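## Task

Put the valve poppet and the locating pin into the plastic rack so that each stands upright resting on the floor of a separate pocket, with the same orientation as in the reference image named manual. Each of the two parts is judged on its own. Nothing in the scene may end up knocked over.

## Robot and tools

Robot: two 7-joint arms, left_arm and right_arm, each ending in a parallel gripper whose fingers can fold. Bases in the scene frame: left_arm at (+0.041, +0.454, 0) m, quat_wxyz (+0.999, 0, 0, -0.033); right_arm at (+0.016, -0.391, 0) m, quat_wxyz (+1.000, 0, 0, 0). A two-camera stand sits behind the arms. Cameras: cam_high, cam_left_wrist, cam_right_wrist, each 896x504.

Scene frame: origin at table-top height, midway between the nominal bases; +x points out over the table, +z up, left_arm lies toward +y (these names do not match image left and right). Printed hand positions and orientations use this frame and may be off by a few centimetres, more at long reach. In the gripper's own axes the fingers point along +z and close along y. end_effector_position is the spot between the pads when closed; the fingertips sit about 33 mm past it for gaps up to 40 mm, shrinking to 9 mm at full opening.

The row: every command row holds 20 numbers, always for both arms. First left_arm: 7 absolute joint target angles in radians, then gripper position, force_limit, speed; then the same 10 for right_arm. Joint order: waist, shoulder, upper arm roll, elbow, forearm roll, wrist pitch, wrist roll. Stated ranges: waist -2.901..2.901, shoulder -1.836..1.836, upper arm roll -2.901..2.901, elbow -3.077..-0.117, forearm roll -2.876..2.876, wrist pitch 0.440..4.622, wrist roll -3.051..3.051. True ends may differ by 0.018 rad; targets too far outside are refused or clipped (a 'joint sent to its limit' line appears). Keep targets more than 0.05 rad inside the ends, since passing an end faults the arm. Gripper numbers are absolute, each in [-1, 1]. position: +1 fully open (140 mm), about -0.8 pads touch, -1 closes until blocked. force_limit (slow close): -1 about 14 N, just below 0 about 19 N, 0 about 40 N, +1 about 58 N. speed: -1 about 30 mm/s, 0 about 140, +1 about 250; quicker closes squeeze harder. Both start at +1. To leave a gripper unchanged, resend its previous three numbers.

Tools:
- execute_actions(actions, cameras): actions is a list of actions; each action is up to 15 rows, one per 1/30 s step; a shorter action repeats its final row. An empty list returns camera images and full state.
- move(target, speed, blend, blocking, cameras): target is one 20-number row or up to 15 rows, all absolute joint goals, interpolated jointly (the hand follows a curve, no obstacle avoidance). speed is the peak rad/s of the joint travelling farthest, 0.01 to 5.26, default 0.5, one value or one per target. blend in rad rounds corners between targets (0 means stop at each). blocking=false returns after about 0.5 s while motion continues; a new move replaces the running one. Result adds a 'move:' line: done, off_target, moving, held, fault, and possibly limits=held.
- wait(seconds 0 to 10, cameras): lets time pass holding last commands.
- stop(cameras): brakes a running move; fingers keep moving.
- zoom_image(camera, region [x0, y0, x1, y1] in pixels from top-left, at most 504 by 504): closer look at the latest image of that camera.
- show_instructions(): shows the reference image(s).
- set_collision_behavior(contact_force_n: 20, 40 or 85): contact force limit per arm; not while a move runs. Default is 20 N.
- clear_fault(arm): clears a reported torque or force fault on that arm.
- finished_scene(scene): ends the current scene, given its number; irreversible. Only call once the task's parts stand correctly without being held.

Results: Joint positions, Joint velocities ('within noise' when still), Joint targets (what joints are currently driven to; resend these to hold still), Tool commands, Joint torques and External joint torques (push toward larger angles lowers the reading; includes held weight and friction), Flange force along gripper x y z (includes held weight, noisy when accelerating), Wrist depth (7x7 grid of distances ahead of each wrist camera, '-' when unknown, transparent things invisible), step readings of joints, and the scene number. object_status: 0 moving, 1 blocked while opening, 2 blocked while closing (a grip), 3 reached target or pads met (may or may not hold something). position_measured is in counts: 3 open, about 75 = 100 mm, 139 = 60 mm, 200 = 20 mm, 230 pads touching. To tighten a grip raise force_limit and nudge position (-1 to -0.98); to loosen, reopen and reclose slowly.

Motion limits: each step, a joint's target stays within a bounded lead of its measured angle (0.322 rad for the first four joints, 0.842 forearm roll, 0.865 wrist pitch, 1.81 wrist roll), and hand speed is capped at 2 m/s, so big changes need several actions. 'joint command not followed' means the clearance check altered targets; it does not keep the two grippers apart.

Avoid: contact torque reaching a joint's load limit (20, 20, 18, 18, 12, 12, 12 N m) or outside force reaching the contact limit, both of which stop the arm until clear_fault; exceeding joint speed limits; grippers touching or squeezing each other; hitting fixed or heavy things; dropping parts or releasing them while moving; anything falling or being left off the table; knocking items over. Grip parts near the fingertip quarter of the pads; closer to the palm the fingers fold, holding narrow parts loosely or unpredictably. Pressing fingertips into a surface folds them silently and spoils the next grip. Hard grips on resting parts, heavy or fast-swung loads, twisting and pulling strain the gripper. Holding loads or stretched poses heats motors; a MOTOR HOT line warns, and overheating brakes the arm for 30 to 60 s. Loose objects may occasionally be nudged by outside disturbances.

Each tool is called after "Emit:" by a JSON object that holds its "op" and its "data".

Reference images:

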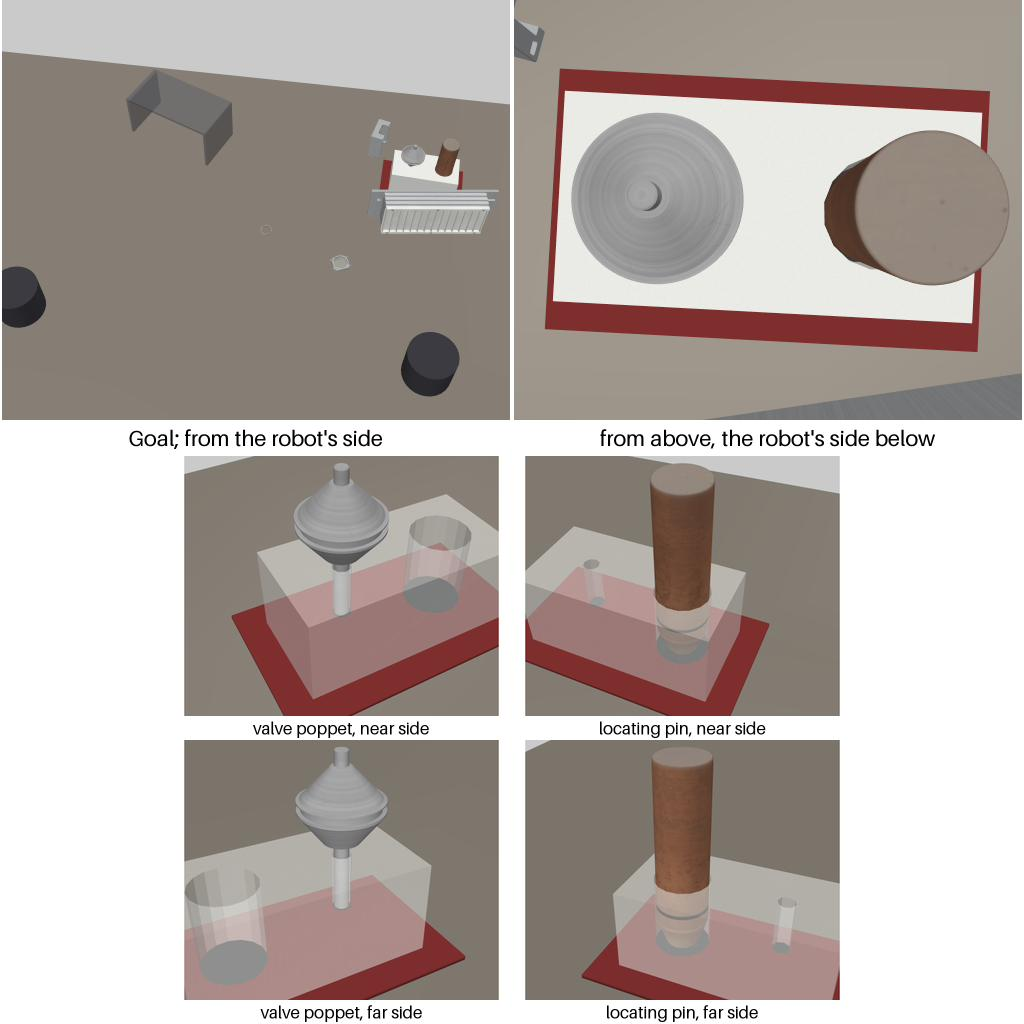

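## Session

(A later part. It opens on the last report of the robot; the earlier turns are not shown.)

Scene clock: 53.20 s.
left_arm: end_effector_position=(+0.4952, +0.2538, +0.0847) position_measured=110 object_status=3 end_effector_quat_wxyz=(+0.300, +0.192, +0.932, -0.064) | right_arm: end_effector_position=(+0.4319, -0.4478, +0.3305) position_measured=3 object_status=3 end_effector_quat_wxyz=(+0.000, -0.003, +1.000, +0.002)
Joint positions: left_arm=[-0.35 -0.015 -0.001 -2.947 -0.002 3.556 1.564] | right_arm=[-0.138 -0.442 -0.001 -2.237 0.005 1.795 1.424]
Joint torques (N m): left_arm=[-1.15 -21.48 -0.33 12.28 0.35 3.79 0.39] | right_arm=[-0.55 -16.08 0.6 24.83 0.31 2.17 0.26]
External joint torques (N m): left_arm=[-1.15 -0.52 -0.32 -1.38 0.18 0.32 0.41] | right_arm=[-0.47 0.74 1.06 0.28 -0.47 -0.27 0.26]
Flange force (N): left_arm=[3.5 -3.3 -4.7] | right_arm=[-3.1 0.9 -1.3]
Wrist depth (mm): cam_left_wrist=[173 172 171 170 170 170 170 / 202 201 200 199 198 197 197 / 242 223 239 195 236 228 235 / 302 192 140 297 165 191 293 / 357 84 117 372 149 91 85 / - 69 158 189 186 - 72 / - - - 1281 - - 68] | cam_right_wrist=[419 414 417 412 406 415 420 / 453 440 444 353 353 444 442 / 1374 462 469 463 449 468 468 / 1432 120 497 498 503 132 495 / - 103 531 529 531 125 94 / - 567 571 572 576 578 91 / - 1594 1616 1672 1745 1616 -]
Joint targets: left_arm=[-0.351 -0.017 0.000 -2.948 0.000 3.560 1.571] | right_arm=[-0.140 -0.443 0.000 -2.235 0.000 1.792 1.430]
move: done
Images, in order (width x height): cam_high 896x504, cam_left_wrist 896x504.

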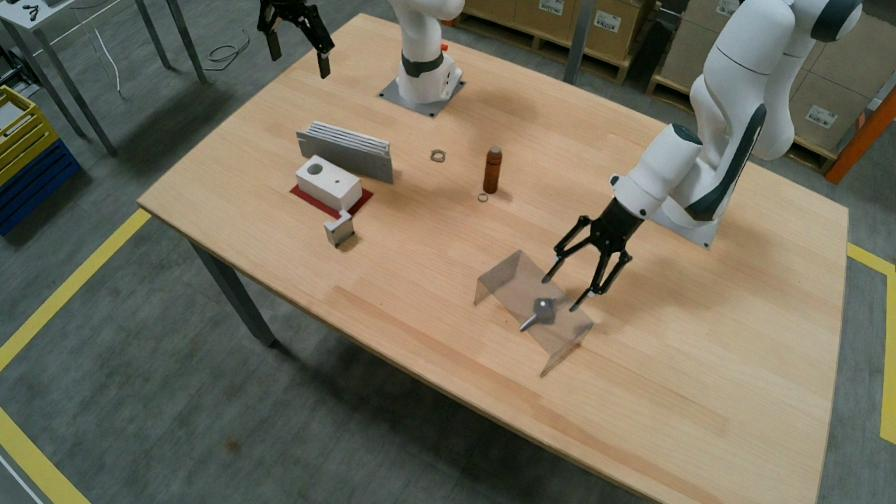

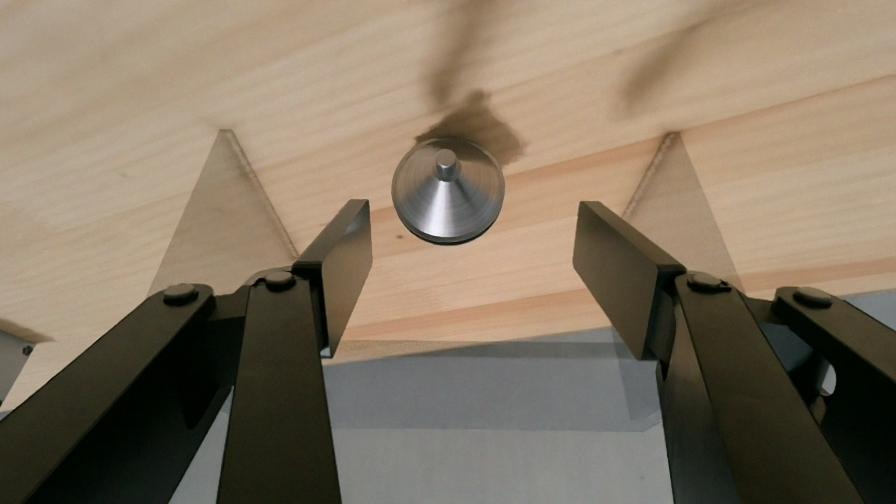

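Emit:
{"op": "move", "data": {"target": [[-0.37,0.2062,0,-2.8321,0,3.6666,1.571,0.15,-0.5,0.5,-0.14,-0.4425,0,-2.2348,0,1.7923,1.43,1,1,1],[-0.37,0.2062,0,-2.8321,0,3.6666,1.571,-1,-0.05,-1,-0.14,-0.4425,0,-2.2348,0,1.7923,1.43,1,1,1]], "speed": 0.2}}

Emit:
{"op": "wait", "data": {"seconds": 1, "cameras": ["cam_left_wrist","cam_high"]}}

Emit:
{"op": "zoom_image", "data": {"camera": "cam_high", "region": [450, 180, 650, 390]}}

Scene clock: 56.80 s.
left_arm: end_effector_position=(+0.5169, +0.2332, +0.0452) position_measured=151 object_status=0 end_effector_quat_wxyz=(+0.300, +0.202, +0.930, -0.067) | right_arm: end_effector_position=(+0.4319, -0.4478, +0.3305) position_measured=3 object_status=3 end_effector_quat_wxyz=(+0.000, -0.003, +1.000, +0.002)
Joint positions: left_arm=[-0.369 0.205 -0.001 -2.834 -0.002 3.663 1.565] | right_arm=[-0.138 -0.442 -0.001 -2.237 0.005 1.795 1.424]
Joint torques (N m): left_arm=[-0.71 -25.58 -0.03 11 0.25 3.76 0.24] | right_arm=[-0.53 -16.07 0.55 24.79 0.31 2.16 0.29]
External joint torques (N m): left_arm=[-0.72 0.69 -0.22 -0.6 0.17 0.26 0.26] | right_arm=[-0.58 0.8 0.88 0.26 -0.48 -0.27 0.29]
Flange force (N): left_arm=[2.9 -2.1 1.8] | right_arm=[-3.2 0.6 -1.3]
Wrist depth (mm): cam_left_wrist=[131 130 130 130 129 129 129 / 153 152 151 151 151 150 151 / 183 173 182 157 174 173 174 / 229 162 206 146 143 183 152 / 287 79 90 302 122 85 124 / - 67 64 1362 - 67 67 / - 63 - 110 106 - 67] | cam_right_wrist=[422 414 415 413 407 412 419 / 448 440 438 355 353 444 446 / 1321 470 465 466 443 469 473 / 1440 120 498 498 500 132 498 / - 103 535 536 533 125 94 / - 565 571 573 573 575 91 / - 1627 1672 1784 1616 1627 -]
Joint targets: left_arm=[-0.370 0.206 0.000 -2.832 0.000 3.667 1.571] | right_arm=[-0.140 -0.443 0.000 -2.235 0.000 1.792 1.430]
move: done

Scene clock: 57.80 s.
left_arm: end_effector_position=(+0.5169, +0.2332, +0.0452) position_measured=151 object_status=2 end_effector_quat_wxyz=(+0.300, +0.202, +0.930, -0.067) | right_arm: end_effector_position=(+0.4319, -0.4478, +0.3305) position_measured=3 object_status=3 end_effector_quat_wxyz=(+0.000, -0.003, +1.000, +0.002)
Joint positions: left_arm=[-0.369 0.205 -0.001 -2.834 -0.002 3.663 1.565] | right_arm=[-0.138 -0.442 -0.001 -2.237 0.005 1.795 1.424]
Joint torques (N m): left_arm=[-0.69 -25.57 0.01 10.99 0.24 3.77 0.28] | right_arm=[-0.56 -16.05 0.52 24.79 0.31 2.17 0.28]
External joint torques (N m): left_arm=[-0.61 0.7 -0.1 -0.62 0.14 0.28 0.3] | right_arm=[-0.54 0.65 0.93 0.31 -0.48 -0.25 0.28]
Flange force (N): left_arm=[3.0 -1.8 1.9] | right_arm=[-2.9 0.7 -1.4]
Wrist depth (mm): cam_left_wrist=[131 130 130 129 130 129 129 / 153 152 151 151 151 150 151 / 183 174 182 157 174 174 173 / 229 162 207 147 143 183 152 / 288 79 90 304 122 85 125 / - 67 64 1369 - 68 68 / - 63 - 110 106 - 67] | cam_right_wrist=[420 417 417 413 408 414 418 / 449 440 440 353 355 444 442 / 1351 472 465 460 450 467 474 / 1476 120 494 498 497 132 491 / - 103 534 539 533 125 94 / - 564 567 569 575 572 91 / - 1672 1563 1605 1684 - -]
Joint targets: left_arm=[-0.370 0.206 0.000 -2.832 0.000 3.667 1.571] | right_arm=[-0.140 -0.443 0.000 -2.235 0.000 1.792 1.430]
Tool commands: left_gripper/position=-1.0 left_gripper/force_limit=-0.05 left_gripper/speed=-1.0 right_gripper/position=+1.0 right_gripper/force_limit=+1.0 right_gripper/speed=+1.0
wait: 1.00 s; at rest by 0.17 s
Images, in order (width x height): cam_high 896x504, cam_left_wrist 896x504.

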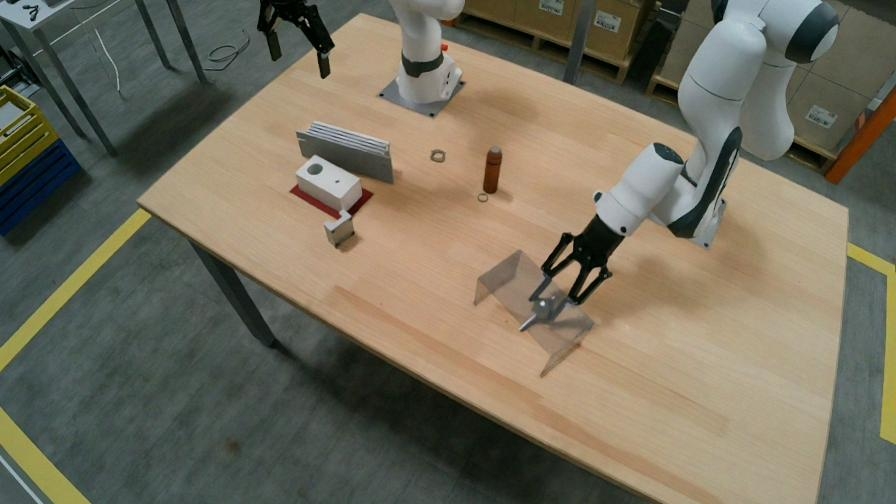

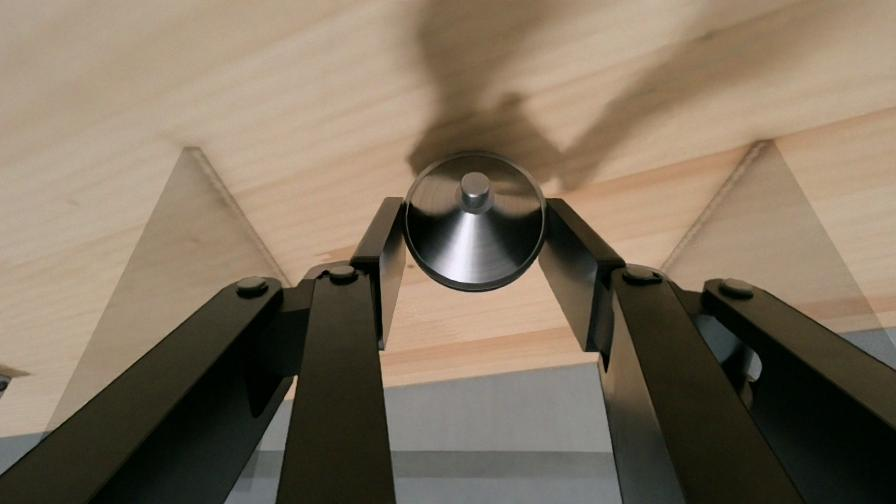

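Scaled by 2.400 from the camera's 896x504 image, which has a finer 1280x720 frame.

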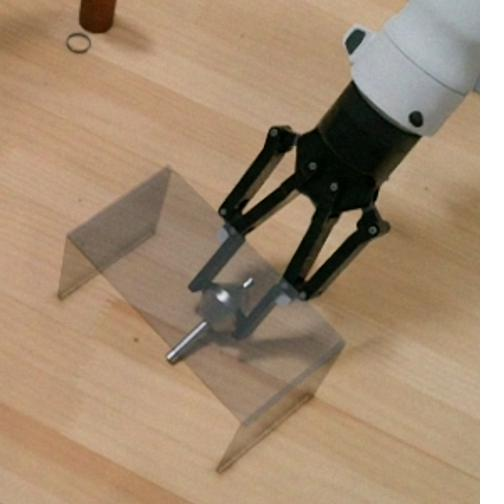

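Emit:
{"op": "move", "data": {"target": [[-0.37,0.1176,0,-2.8792,0,3.6251,1.571,-1,-0.05,-1,-0.14,-0.4425,0,-2.2348,0,1.7923,1.43,1,1,1],[-0.37,-0.2386,0,-2.846,0,2.8692,1.571,-1,-0.05,-1,-0.14,-0.4425,0,-2.2348,0,1.7923,1.43,1,1,1],[-0.37,-0.5867,0,-2.6419,0,2.317,1.571,-1,-0.05,-1,-0.14,-0.4425,0,-2.2348,0,1.7923,1.43,1,1,1]], "speed": [0.15,0.25,0.4], "blend": [0.01,0.02,0], "cameras": ["cam_left_wrist","cam_high"]}}

Emit:
{"op": "zoom_image", "data": {"camera": "cam_high", "region": [450, 100, 650, 310]}}

Scene clock: 64.93 s.
left_arm: end_effector_position=(+0.4374, +0.2694, +0.2463) position_measured=151 object_status=2 end_effector_quat_wxyz=(+0.122, +0.211, +0.969, -0.028) | right_arm: end_effector_position=(+0.4319, -0.4478, +0.3305) position_measured=3 object_status=3 end_effector_quat_wxyz=(+0.000, -0.003, +1.000, +0.002)
Joint positions: left_arm=[-0.369 -0.582 -0.001 -2.647 -0.002 2.316 1.565] | right_arm=[-0.138 -0.442 -0.001 -2.237 0.005 1.795 1.424]
Joint velocities: left_arm=[-0.001 0.001 0 -0.001 0 -0.004 -0.001] | right_arm=[within noise]
Joint torques (N m): left_arm=[-0.61 -14.04 -0.89 25.38 0.85 3.74 0.26] | right_arm=[-0.54 -16.08 0.55 24.84 0.31 2.17 0.26]
External joint torques (N m): left_arm=[-0.63 -1.93 -0.42 0.79 0.14 0.75 0.27] | right_arm=[-0.54 0.74 0.91 0.31 -0.47 -0.26 0.26]
Flange force (N): left_arm=[3.7 -0.6 -2.3] | right_arm=[-3.1 0.6 -1.4]
Wrist depth (mm): cam_left_wrist=[336 334 332 331 327 327 325 / 372 364 363 359 361 356 356 / 405 403 395 152 380 394 391 / 455 450 119 146 143 436 435 / 494 79 90 347 122 85 1316 / - 68 64 566 - 67 67 / - 63 - 1410 - - 68] | cam_right_wrist=[420 417 416 413 409 411 417 / 450 437 440 353 352 442 444 / 1321 468 471 465 455 470 468 / 1423 120 494 497 500 132 494 / - 103 529 531 530 126 94 / - 567 572 573 580 576 90 / - 1553 1605 1898 2009 1616 -]
Joint targets: left_arm=[-0.370 -0.587 0.000 -2.642 0.000 2.317 1.571] | right_arm=[-0.140 -0.443 0.000 -2.235 0.000 1.792 1.430]
move: done
Images, in order (width x height): cam_high 896x504, cam_left_wrist 896x504.

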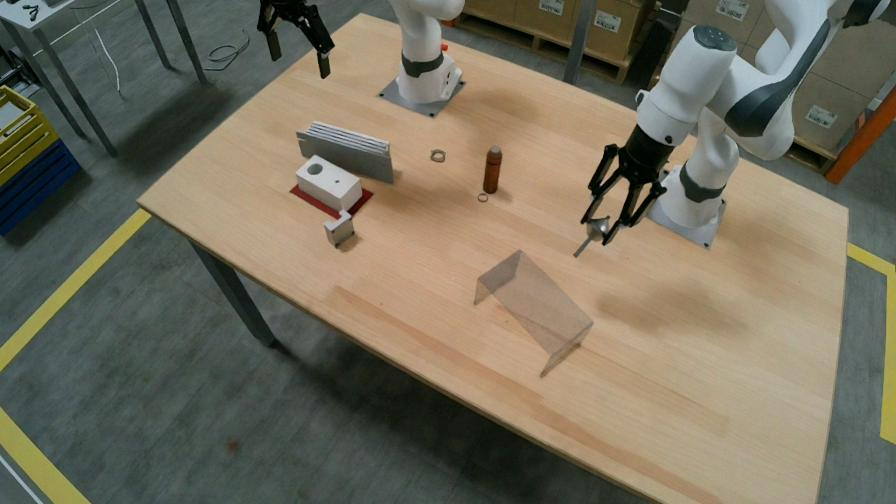

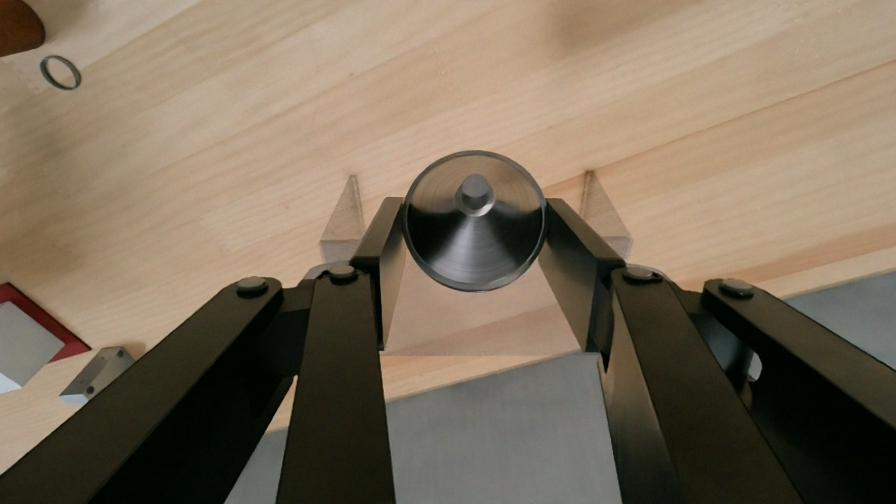

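Scaled by 2.400 from the camera's 896x504 image, which has a finer 1280x720 frame.

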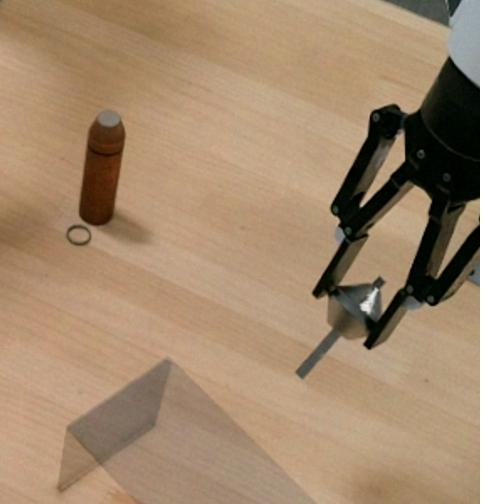

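Emit:
{"op": "move", "data": {"target": [[-0.37,-0.5867,0,-2.6419,0,2.317,1.571,-1,-0.05,-1,0.0,-1.2608,0,-2.6841,0,1.6851,1.571,1,1,1],[-0.55,0.0022,0,-2.2051,0,2.8356,0,-1,-0.05,-1,0.0,-1.2608,0,-2.6841,0,1.6851,1.571,1,1,1],[-0.978,0.66,0,-1.40,0,2.69,-1.571,-1,-0.05,-1,0.0,-1.2608,0,-2.6841,0,1.6851,1.571,1,1,1]], "speed": [0.7,0.6,0.6], "blend": [0.02,0.1,0], "cameras": ["all"]}}

Emit:
{"op": "zoom_image", "data": {"camera": "cam_high", "region": [250, 60, 480, 260]}}

Scene clock: 74.13 s.
left_arm: end_effector_position=(+0.4885, -0.3173, +0.2066) position_measured=151 object_status=2 end_effector_quat_wxyz=(+0.150, +0.825, -0.478, +0.261) | right_arm: end_effector_position=(+0.2760, -0.3899, +0.3619) position_measured=3 object_status=3 end_effector_quat_wxyz=(+0.132, -0.002, +0.991, +0.002)
Joint positions: left_arm=[-0.979 0.668 -0.001 -1.407 -0.002 2.685 -1.564] | right_arm=[-0.002 -1.259 -0.001 -2.683 0.004 1.688 1.565]
Joint velocities: left_arm=[0 0.001 -0.001 -0.001 0 0.001 -0.006] | right_arm=[within noise]
Joint torques (N m): left_arm=[0.22 -56.14 0.59 26.74 0.9 4.84 -0.25] | right_arm=[0.42 6.4 -0.11 22.57 0.37 2.73 0.27]
External joint torques (N m): left_arm=[0.09 -3.47 -0.08 1.56 0.14 1.2 -0.27] | right_arm=[0.43 -0.85 0.79 -0.63 -0.44 -0.28 0.28]
Flange force (N): left_arm=[-3.4 0.4 -5.7] | right_arm=[4.9 2.0 1.4]
Wrist depth (mm): cam_left_wrist=[1203 1369 410 410 412 414 412 / 1274 1324 391 392 396 400 395 / 1281 376 375 153 369 - 378 / 1228 359 131 146 142 269 363 / 349 79 90 338 122 85 349 / - 68 64 333 334 68 67 / - 63 - 323 - - 67] | cam_right_wrist=[431 429 430 429 431 432 416 / 473 474 474 464 468 474 475 / 1458 518 504 426 519 529 527 / 1708 120 588 571 589 132 571 / - 103 668 668 619 126 94 / - 1696 1708 1745 343 253 91 / - 1533 1563 1553 1563 237 -]
Joint targets: left_arm=[-0.978 0.660 0.000 -1.400 0.000 2.690 -1.571] | right_arm=[0.000 -1.261 0.000 -2.684 0.000 1.685 1.571]
move: done

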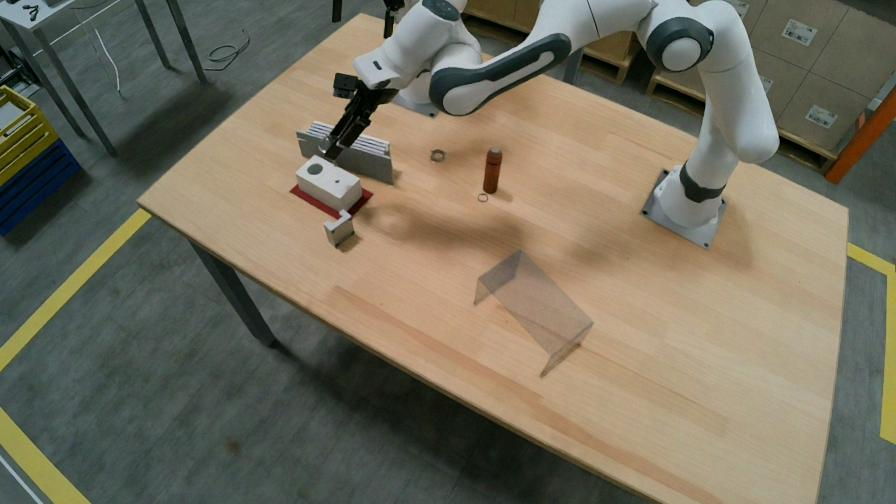

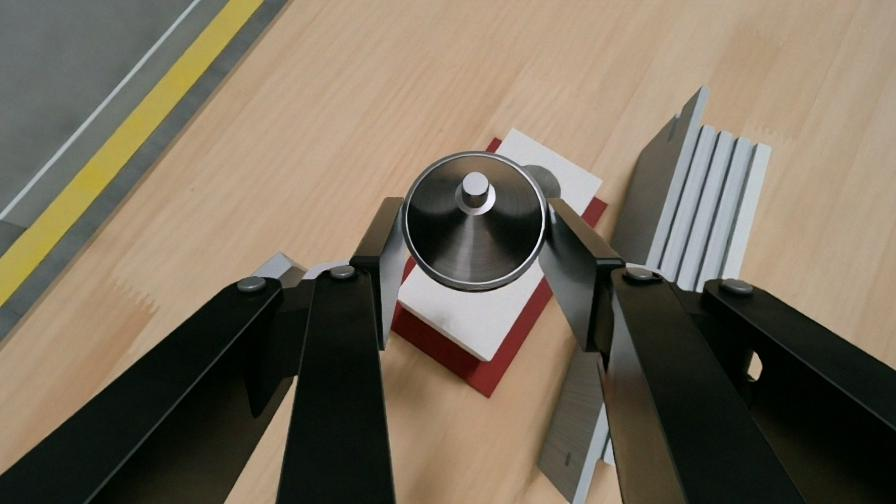

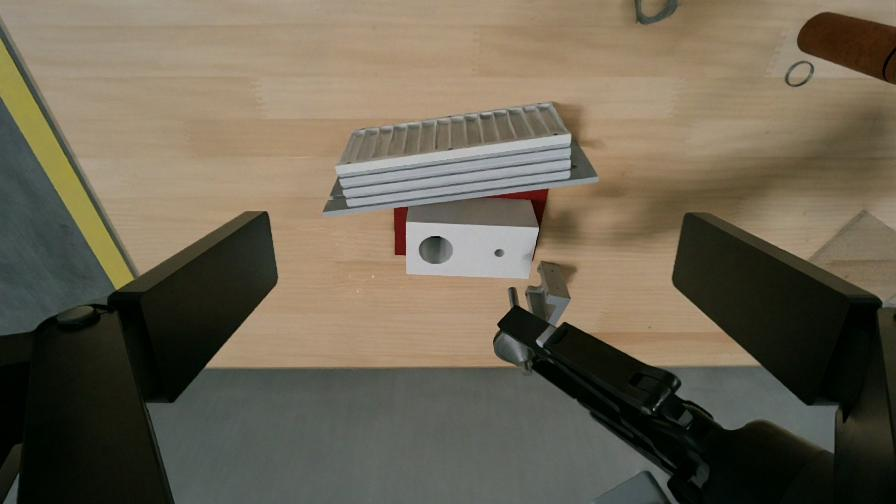

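Scaled by 2.191 from the camera's 896x504 image, which has a finer 1280x720 frame.

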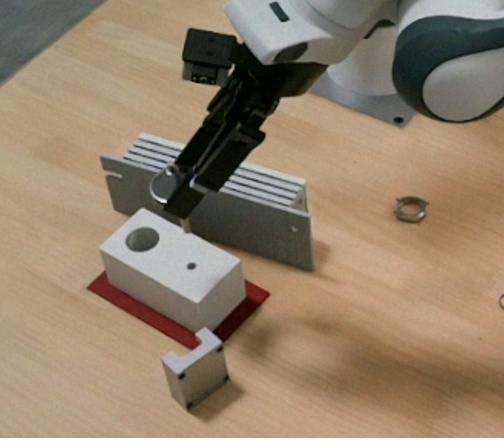

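Emit:
{"op": "move", "data": {"target": [-0.9785,0.734,0,-1.423,0,2.806,-1.571,-1,-0.05,-1,0.0,-1.2608,0,-2.6841,0,1.6851,1.571,1,1,1], "speed": 0.1, "cameras": ["cam_left_wrist","cam_right_wrist","cam_high"]}}

Emit:
{"op": "zoom_image", "data": {"camera": "cam_right_wrist", "region": [460, 220, 580, 340]}}

Emit:
{"op": "zoom_image", "data": {"camera": "cam_high", "region": [290, 130, 390, 230]}}

Scene clock: 77.60 s.
left_arm: end_effector_position=(+0.4906, -0.3208, +0.1547) position_measured=151 object_status=2 end_effector_quat_wxyz=(+0.153, +0.824, -0.476, +0.266) | right_arm: end_effector_position=(+0.2760, -0.3899, +0.3619) position_measured=3 object_status=3 end_effector_quat_wxyz=(+0.132, -0.002, +0.991, +0.002)
Joint positions: left_arm=[-0.979 0.742 -0.001 -1.427 -0.002 2.792 -1.565] | right_arm=[-0.002 -1.259 -0.001 -2.683 0.004 1.688 1.565]
Joint velocities: left_arm=[0.001 0.001 0.001 0 0.001 0.005 0.002] | right_arm=[within noise]
Joint torques (N m): left_arm=[-0.15 -57.18 0.57 25.81 0.88 5.26 -0.25] | right_arm=[0.41 6.41 -0.19 22.6 0.36 2.71 0.27]
External joint torques (N m): left_arm=[-0.37 -3.27 -0.22 1.07 0.16 1.59 -0.27] | right_arm=[0.41 -0.86 0.71 -0.65 -0.46 -0.3 0.28]
Flange force (N): left_arm=[-6.0 1.2 -7.0] | right_arm=[5.0 1.7 1.4]
Wrist depth (mm): cam_left_wrist=[1113 1210 353 355 357 356 357 / 1261 337 338 339 339 339 340 / 1124 322 323 152 258 231 319 / 309 308 131 146 143 - 308 / 297 79 90 236 122 85 299 / - 67 64 282 284 67 67 / - 63 - 273 273 - 67] | cam_right_wrist=[432 430 431 429 432 432 417 / 472 471 474 466 464 475 480 / 1485 521 503 425 515 526 528 / 1696 120 590 595 595 132 563 / - 103 668 666 347 125 94 / - 96 1733 1720 736 263 93 / - - 1649 1605 1423 259 -]
Joint targets: left_arm=[-0.978 0.734 0.000 -1.423 0.000 2.806 -1.571] | right_arm=[0.000 -1.261 0.000 -2.684 0.000 1.685 1.571]
move: off_target (left_arm); left_arm: the wrist pitch is farthest, 0.014 rad from its target

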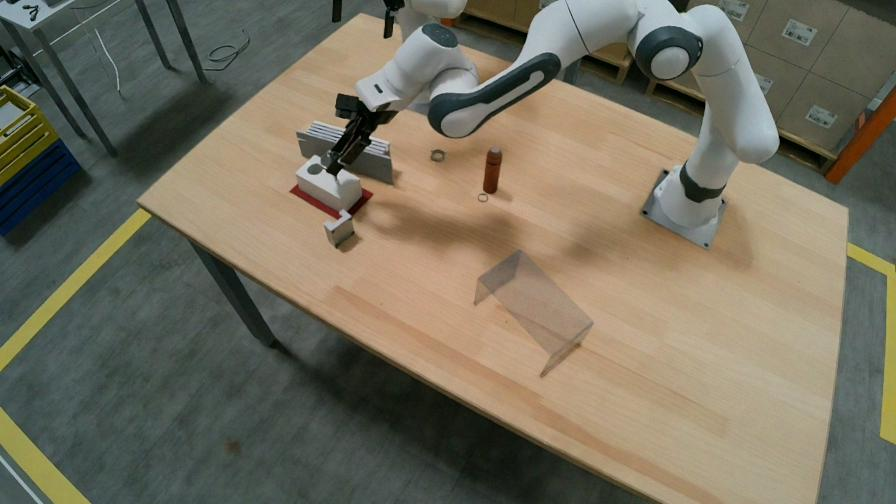

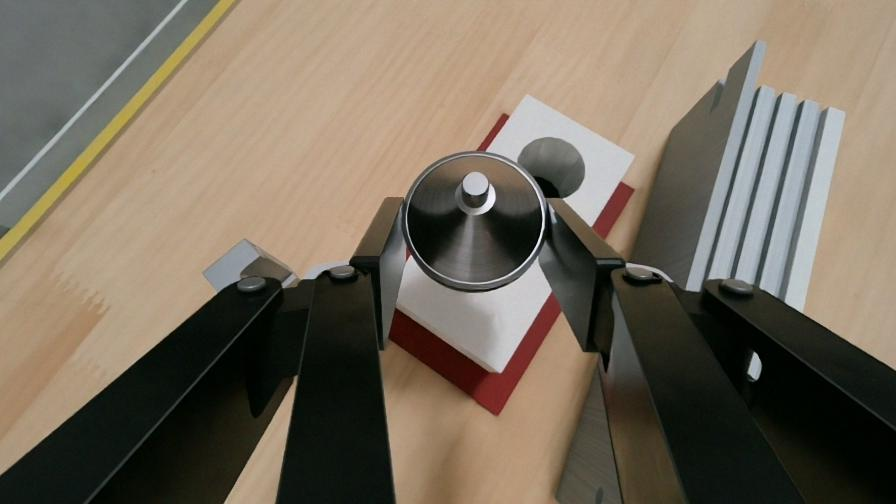

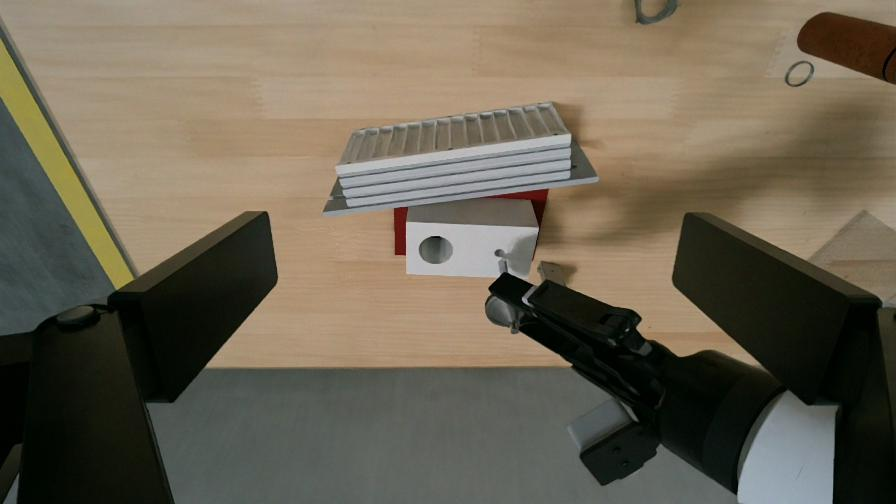

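Scaled by 4.200 from the camera's 896x504 image, which has a finer 1280x720 frame.

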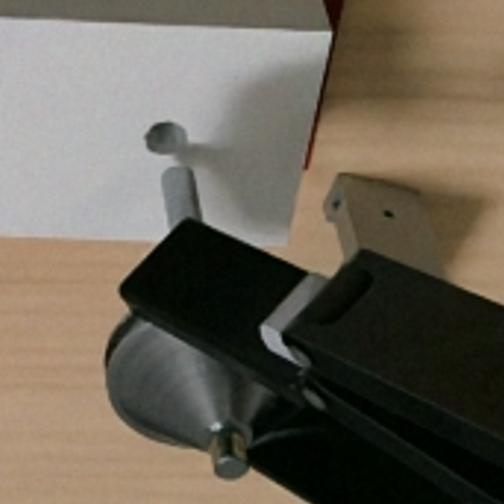

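Scaled by 5.040 from the camera's 896x504 image, which has a finer 1280x720 frame.

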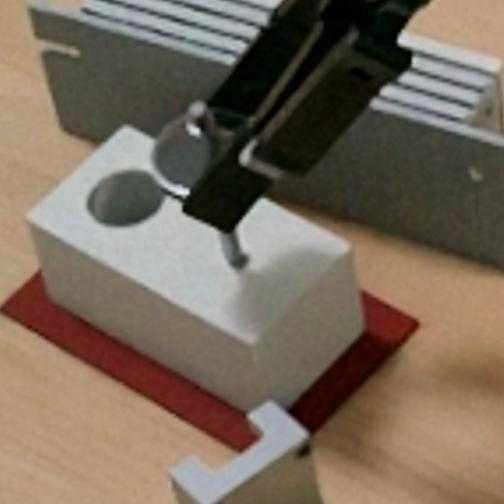

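Emit:
{"op": "move", "data": {"target": [-0.9785,0.734,0,-1.423,0,2.806,-1.45,-1,-0.05,-1,0.0,-1.2608,0,-2.6841,0,1.6851,1.571,1,1,1], "speed": 0.1, "cameras": ["cam_left_wrist","cam_right_wrist","cam_high"]}}

Emit:
{"op": "zoom_image", "data": {"camera": "cam_right_wrist", "region": [470, 230, 550, 350]}}

Emit:
{"op": "zoom_image", "data": {"camera": "cam_high", "region": [310, 140, 370, 200]}}

Scene clock: 82.03 s.
left_arm: end_effector_position=(+0.4907, -0.3210, +0.1549) position_measured=151 object_status=2 end_effector_quat_wxyz=(+0.139, +0.797, -0.520, +0.274) | right_arm: end_effector_position=(+0.2760, -0.3899, +0.3619) position_measured=3 object_status=3 end_effector_quat_wxyz=(+0.132, -0.002, +0.991, +0.002)
Joint positions: left_arm=[-0.979 0.742 -0.001 -1.427 -0.002 2.793 -1.458] | right_arm=[-0.002 -1.259 -0.001 -2.683 0.004 1.688 1.565]
Joint velocities: left_arm=[0 0.001 0 0.001 0 0 0.006] | right_arm=[within noise]
Joint torques (N m): left_arm=[-0.14 -57.23 0.6 25.85 0.85 5.32 0.21] | right_arm=[0.41 6.35 -0.11 22.64 0.37 2.72 0.29]
External joint torques (N m): left_arm=[-0.19 -3.63 -0.07 1.27 0.14 1.68 0.19] | right_arm=[0.42 -0.9 0.78 -0.53 -0.45 -0.28 0.3]
Flange force (N): left_arm=[-5.9 0.7 -7.5] | right_arm=[4.9 2.0 1.1]
Wrist depth (mm): cam_left_wrist=[1059 377 362 355 349 346 335 / - 354 344 339 337 322 317 / 1197 336 328 153 280 218 303 / 327 320 131 146 143 213 290 / 313 79 90 287 122 85 279 / - 68 64 285 282 68 67 / - 63 - 275 273 - 67] | cam_right_wrist=[430 428 432 431 432 432 417 / 474 473 473 467 465 474 472 / 1440 528 507 426 519 528 526 / 1627 120 589 639 595 131 556 / - 103 677 672 352 126 94 / - 1661 1771 1745 1733 263 94 / - 1627 1523 1563 1533 244 -]
Joint targets: left_arm=[-0.978 0.734 0.000 -1.423 0.000 2.806 -1.450] | right_arm=[0.000 -1.261 0.000 -2.684 0.000 1.685 1.571]
move: off_target (left_arm); left_arm: the wrist pitch is farthest, 0.013 rad from its target

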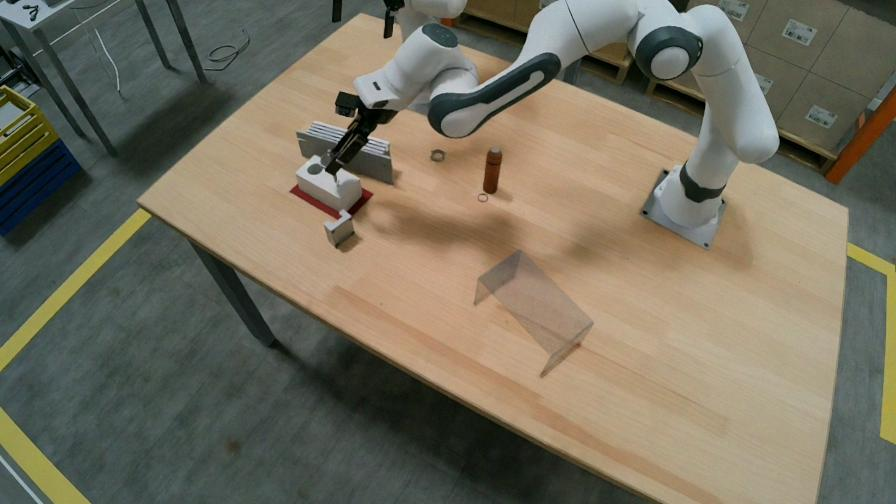

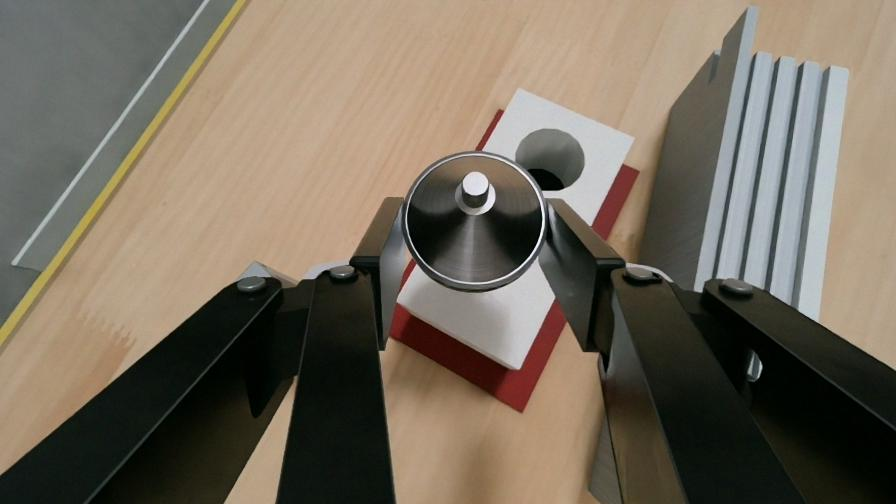

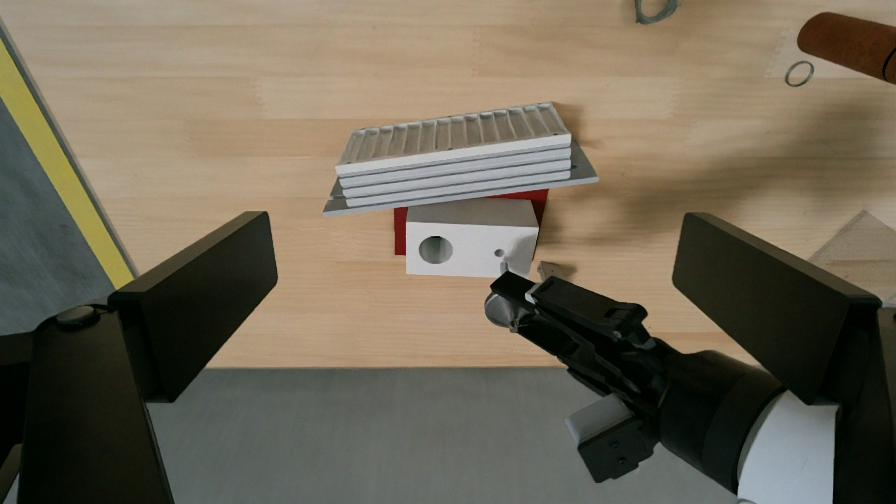

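Scaled by 4.200 from the camera's 896x504 image, which has a finer 1280x720 frame.

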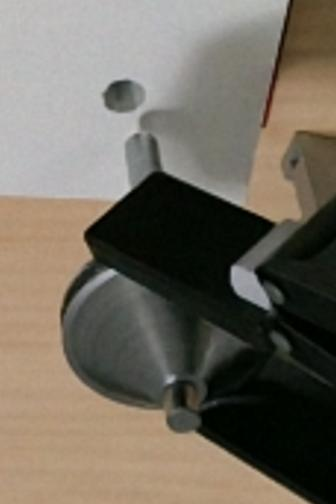

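Scaled by 8.400 from the camera's 896x504 image, which has a finer 1280x720 frame.

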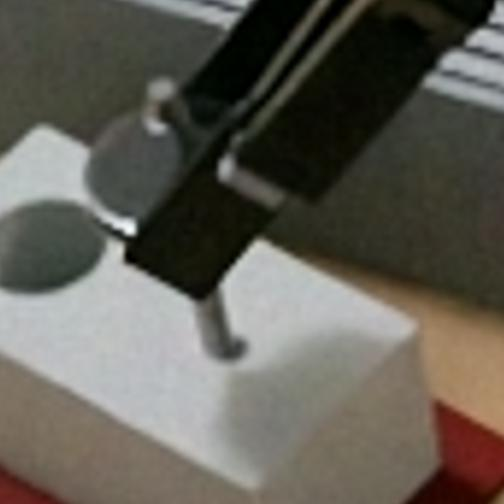

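Emit:
{"op": "move", "data": {"target": [-0.9911,0.7025,0,-1.505,0,2.9,-1.38,-1,-0.05,-1,0.0,-1.2608,0,-2.6841,0,1.6851,1.571,1,1,1], "speed": 0.1, "cameras": ["cam_right_wrist","cam_high"]}}

Emit:
{"op": "zoom_image", "data": {"camera": "cam_right_wrist", "region": [470, 230, 550, 350]}}

Emit:
{"op": "zoom_image", "data": {"camera": "cam_high", "region": [310, 140, 370, 200]}}

Scene clock: 86.60 s.
left_arm: end_effector_position=(+0.4797, -0.3215, +0.1555) position_measured=151 object_status=2 end_effector_quat_wxyz=(+0.139, +0.770, -0.548, +0.296) | right_arm: end_effector_position=(+0.2760, -0.3899, +0.3619) position_measured=3 object_status=3 end_effector_quat_wxyz=(+0.132, -0.002, +0.991, +0.002)
Joint positions: left_arm=[-0.99 0.712 -0.001 -1.508 -0.002 2.887 -1.387] | right_arm=[-0.002 -1.259 -0.001 -2.683 0.004 1.688 1.565]
Joint velocities: left_arm=[0 0.001 0 0 0 0.001 0.006] | right_arm=[within noise]
Joint torques (N m): left_arm=[-0.67 -56.78 0.46 25.07 0.84 5.34 0.22] | right_arm=[0.38 6.39 -0.15 22.59 0.36 2.7 0.27]
External joint torques (N m): left_arm=[-0.61 -4.01 -0.1 0.8 0.15 1.67 0.21] | right_arm=[0.36 -0.81 0.77 -0.69 -0.45 -0.31 0.28]
Flange force (N): left_arm=[-7.4 2.3 -10.3] | right_arm=[4.9 1.9 1.4]
Wrist depth (mm): cam_left_wrist=[1054 1248 382 367 357 340 333 / 1088 376 362 346 335 - 309 / 1203 354 343 152 310 - 297 / 1093 335 132 146 143 206 284 / 330 79 90 281 122 85 272 / - 67 64 284 278 68 68 / - 63 - 273 269 - 67] | cam_right_wrist=[429 431 433 430 433 433 417 / 474 469 474 465 466 475 474 / 1458 526 503 423 516 531 531 / 1684 120 589 648 580 132 557 / - 103 668 672 374 145 94 / - 1672 1616 1745 1684 258 94 / - 1533 - 1573 1573 1440 -]
Joint targets: left_arm=[-0.991 0.703 0.000 -1.505 0.000 2.900 -1.380] | right_arm=[0.000 -1.261 0.000 -2.684 0.000 1.685 1.571]
move: off_target (left_arm); left_arm: the wrist pitch is farthest, 0.013 rad from its target
Images, in order (width x height): cam_high 896x504, cam_right_wrist 896x504.

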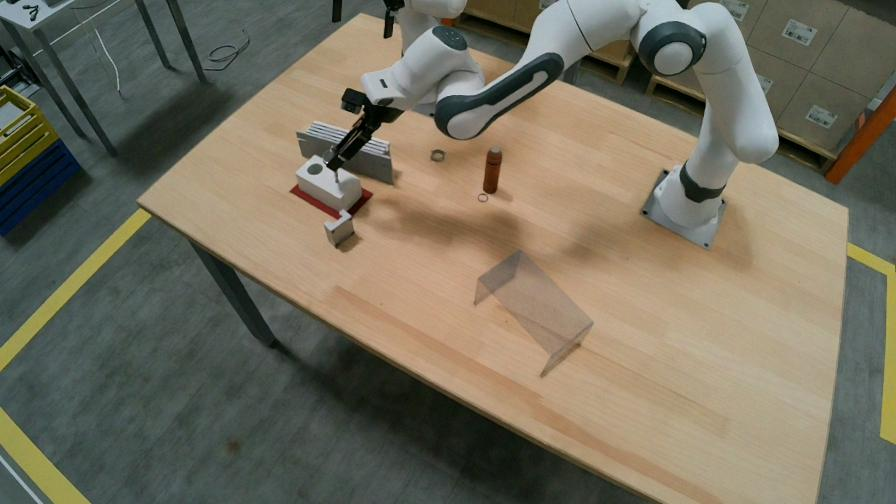

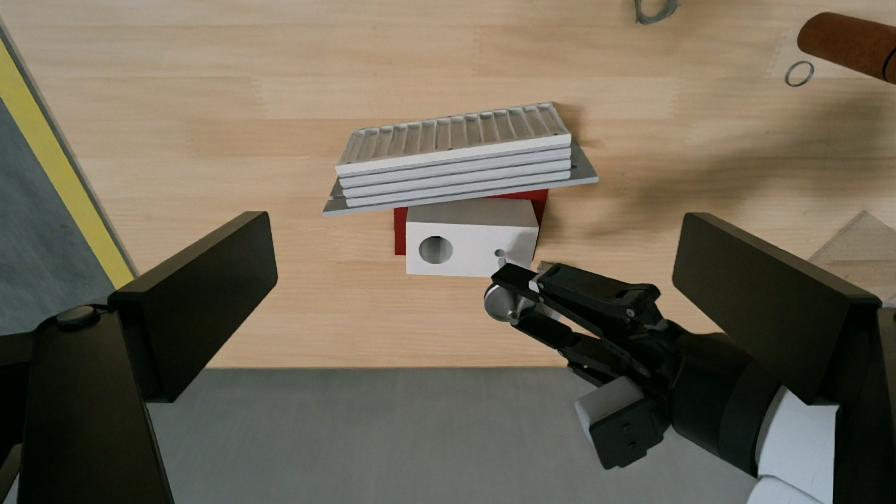

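Scaled by 4.200 from the camera's 896x504 image, which has a finer 1280x720 frame.

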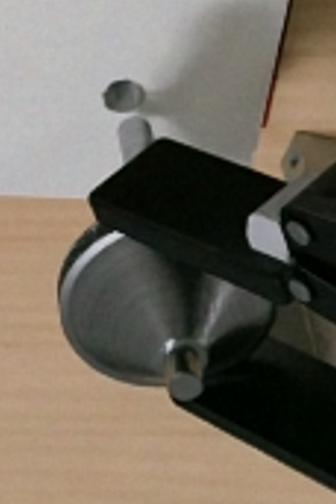

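Scaled by 8.400 from the camera's 896x504 image, which has a finer 1280x720 frame.

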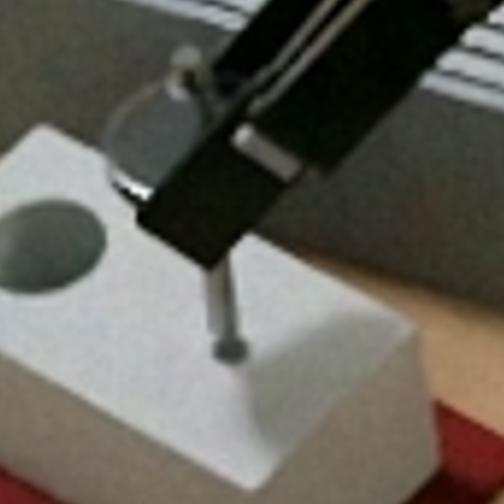

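Emit:
{"op": "move", "data": {"target": [-0.9925,0.7235,0,-1.4665,0,2.856,-1.405,-1,-0.05,-1,0.0,-1.2608,0,-2.6841,0,1.6851,1.571,1,1,1], "speed": 0.08, "cameras": ["cam_right_wrist","cam_high"]}}

Emit:
{"op": "zoom_image", "data": {"camera": "cam_right_wrist", "region": [470, 230, 550, 350]}}

Emit:
{"op": "zoom_image", "data": {"camera": "cam_high", "region": [310, 140, 370, 200]}}

Scene clock: 88.97 s.
left_arm: end_effector_position=(+0.4800, -0.3243, +0.1523) position_measured=151 object_status=2 end_effector_quat_wxyz=(+0.137, +0.775, -0.546, +0.288) | right_arm: end_effector_position=(+0.2760, -0.3899, +0.3619) position_measured=3 object_status=3 end_effector_quat_wxyz=(+0.132, -0.002, +0.991, +0.002)
Joint positions: left_arm=[-0.991 0.73 -0.001 -1.473 -0.002 2.851 -1.397] | right_arm=[-0.002 -1.259 -0.001 -2.683 0.004 1.688 1.565]
Joint velocities: left_arm=[0 0.001 -0.001 0 0.001 -0.005 -0.005] | right_arm=[within noise]
Joint torques (N m): left_arm=[-0.65 -56.31 0.48 26.04 0.83 4.8 -0.34] | right_arm=[0.45 6.39 -0.15 22.61 0.37 2.71 0.28]
External joint torques (N m): left_arm=[-0.3 -3.16 0.09 1.68 0.12 1.14 -0.35] | right_arm=[0.43 -0.85 0.72 -0.64 -0.45 -0.3 0.28]
Flange force (N): left_arm=[-0.7 1.7 -4.6] | right_arm=[4.9 1.8 1.4]
Wrist depth (mm): cam_left_wrist=[1064 389 372 359 348 337 327 / 931 364 352 343 330 242 304 / 1162 345 335 152 299 - 292 / 1129 329 131 146 143 201 281 / 321 79 90 235 122 85 270 / - 68 64 281 277 68 67 / - 63 - 270 267 - 68] | cam_right_wrist=[433 430 432 432 435 430 417 / 474 474 471 464 469 474 477 / 1495 522 501 424 519 528 529 / 1696 120 592 500 579 132 554 / - 103 670 679 359 125 94 / - 96 1696 712 401 260 94 / - 1467 1533 1720 1616 1467 -]
Joint targets: left_arm=[-0.993 0.724 0.000 -1.467 0.000 2.856 -1.405] | right_arm=[0.000 -1.261 0.000 -2.684 0.000 1.685 1.571]
move: done
Images, in order (width x height): cam_high 896x504, cam_right_wrist 896x504.

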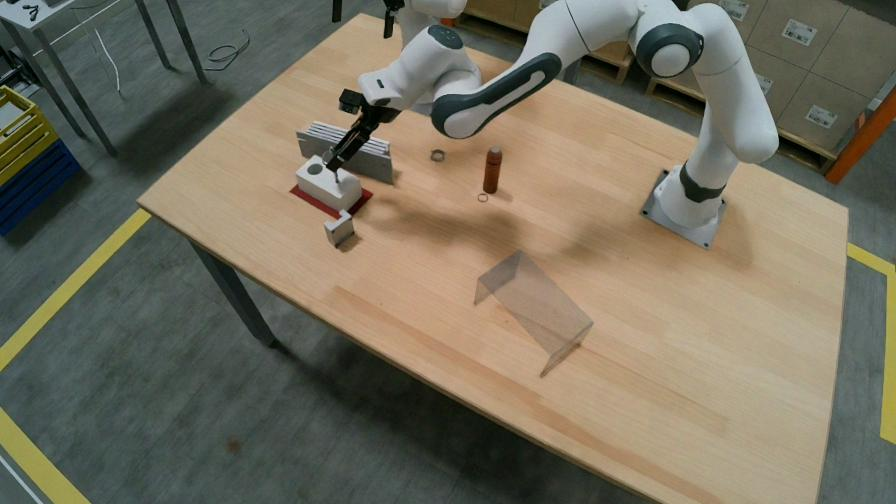

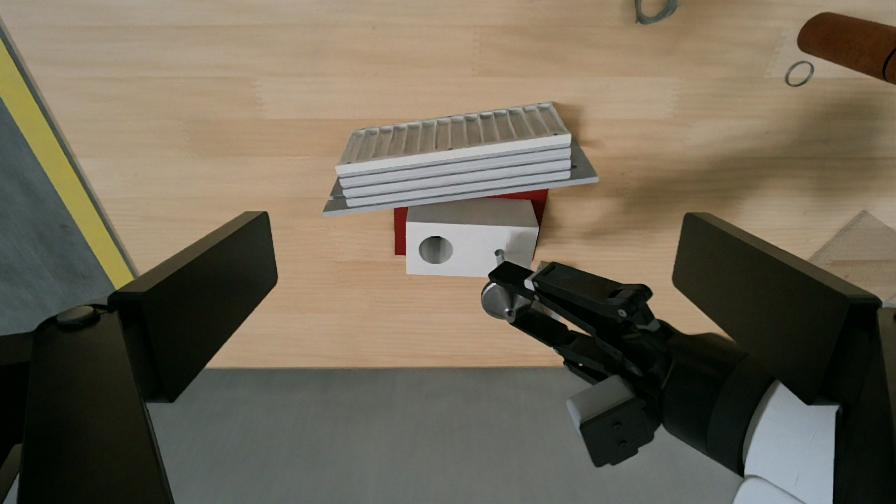

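Scaled by 4.200 from the camera's 896x504 image, which has a finer 1280x720 frame.

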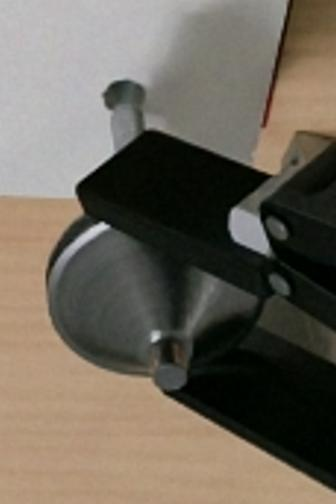

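Scaled by 8.400 from the camera's 896x504 image, which has a finer 1280x720 frame.

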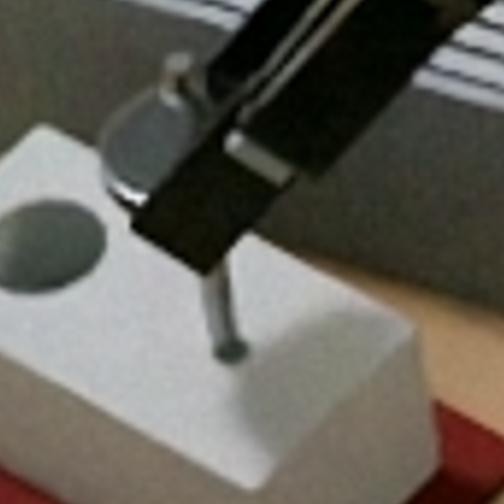

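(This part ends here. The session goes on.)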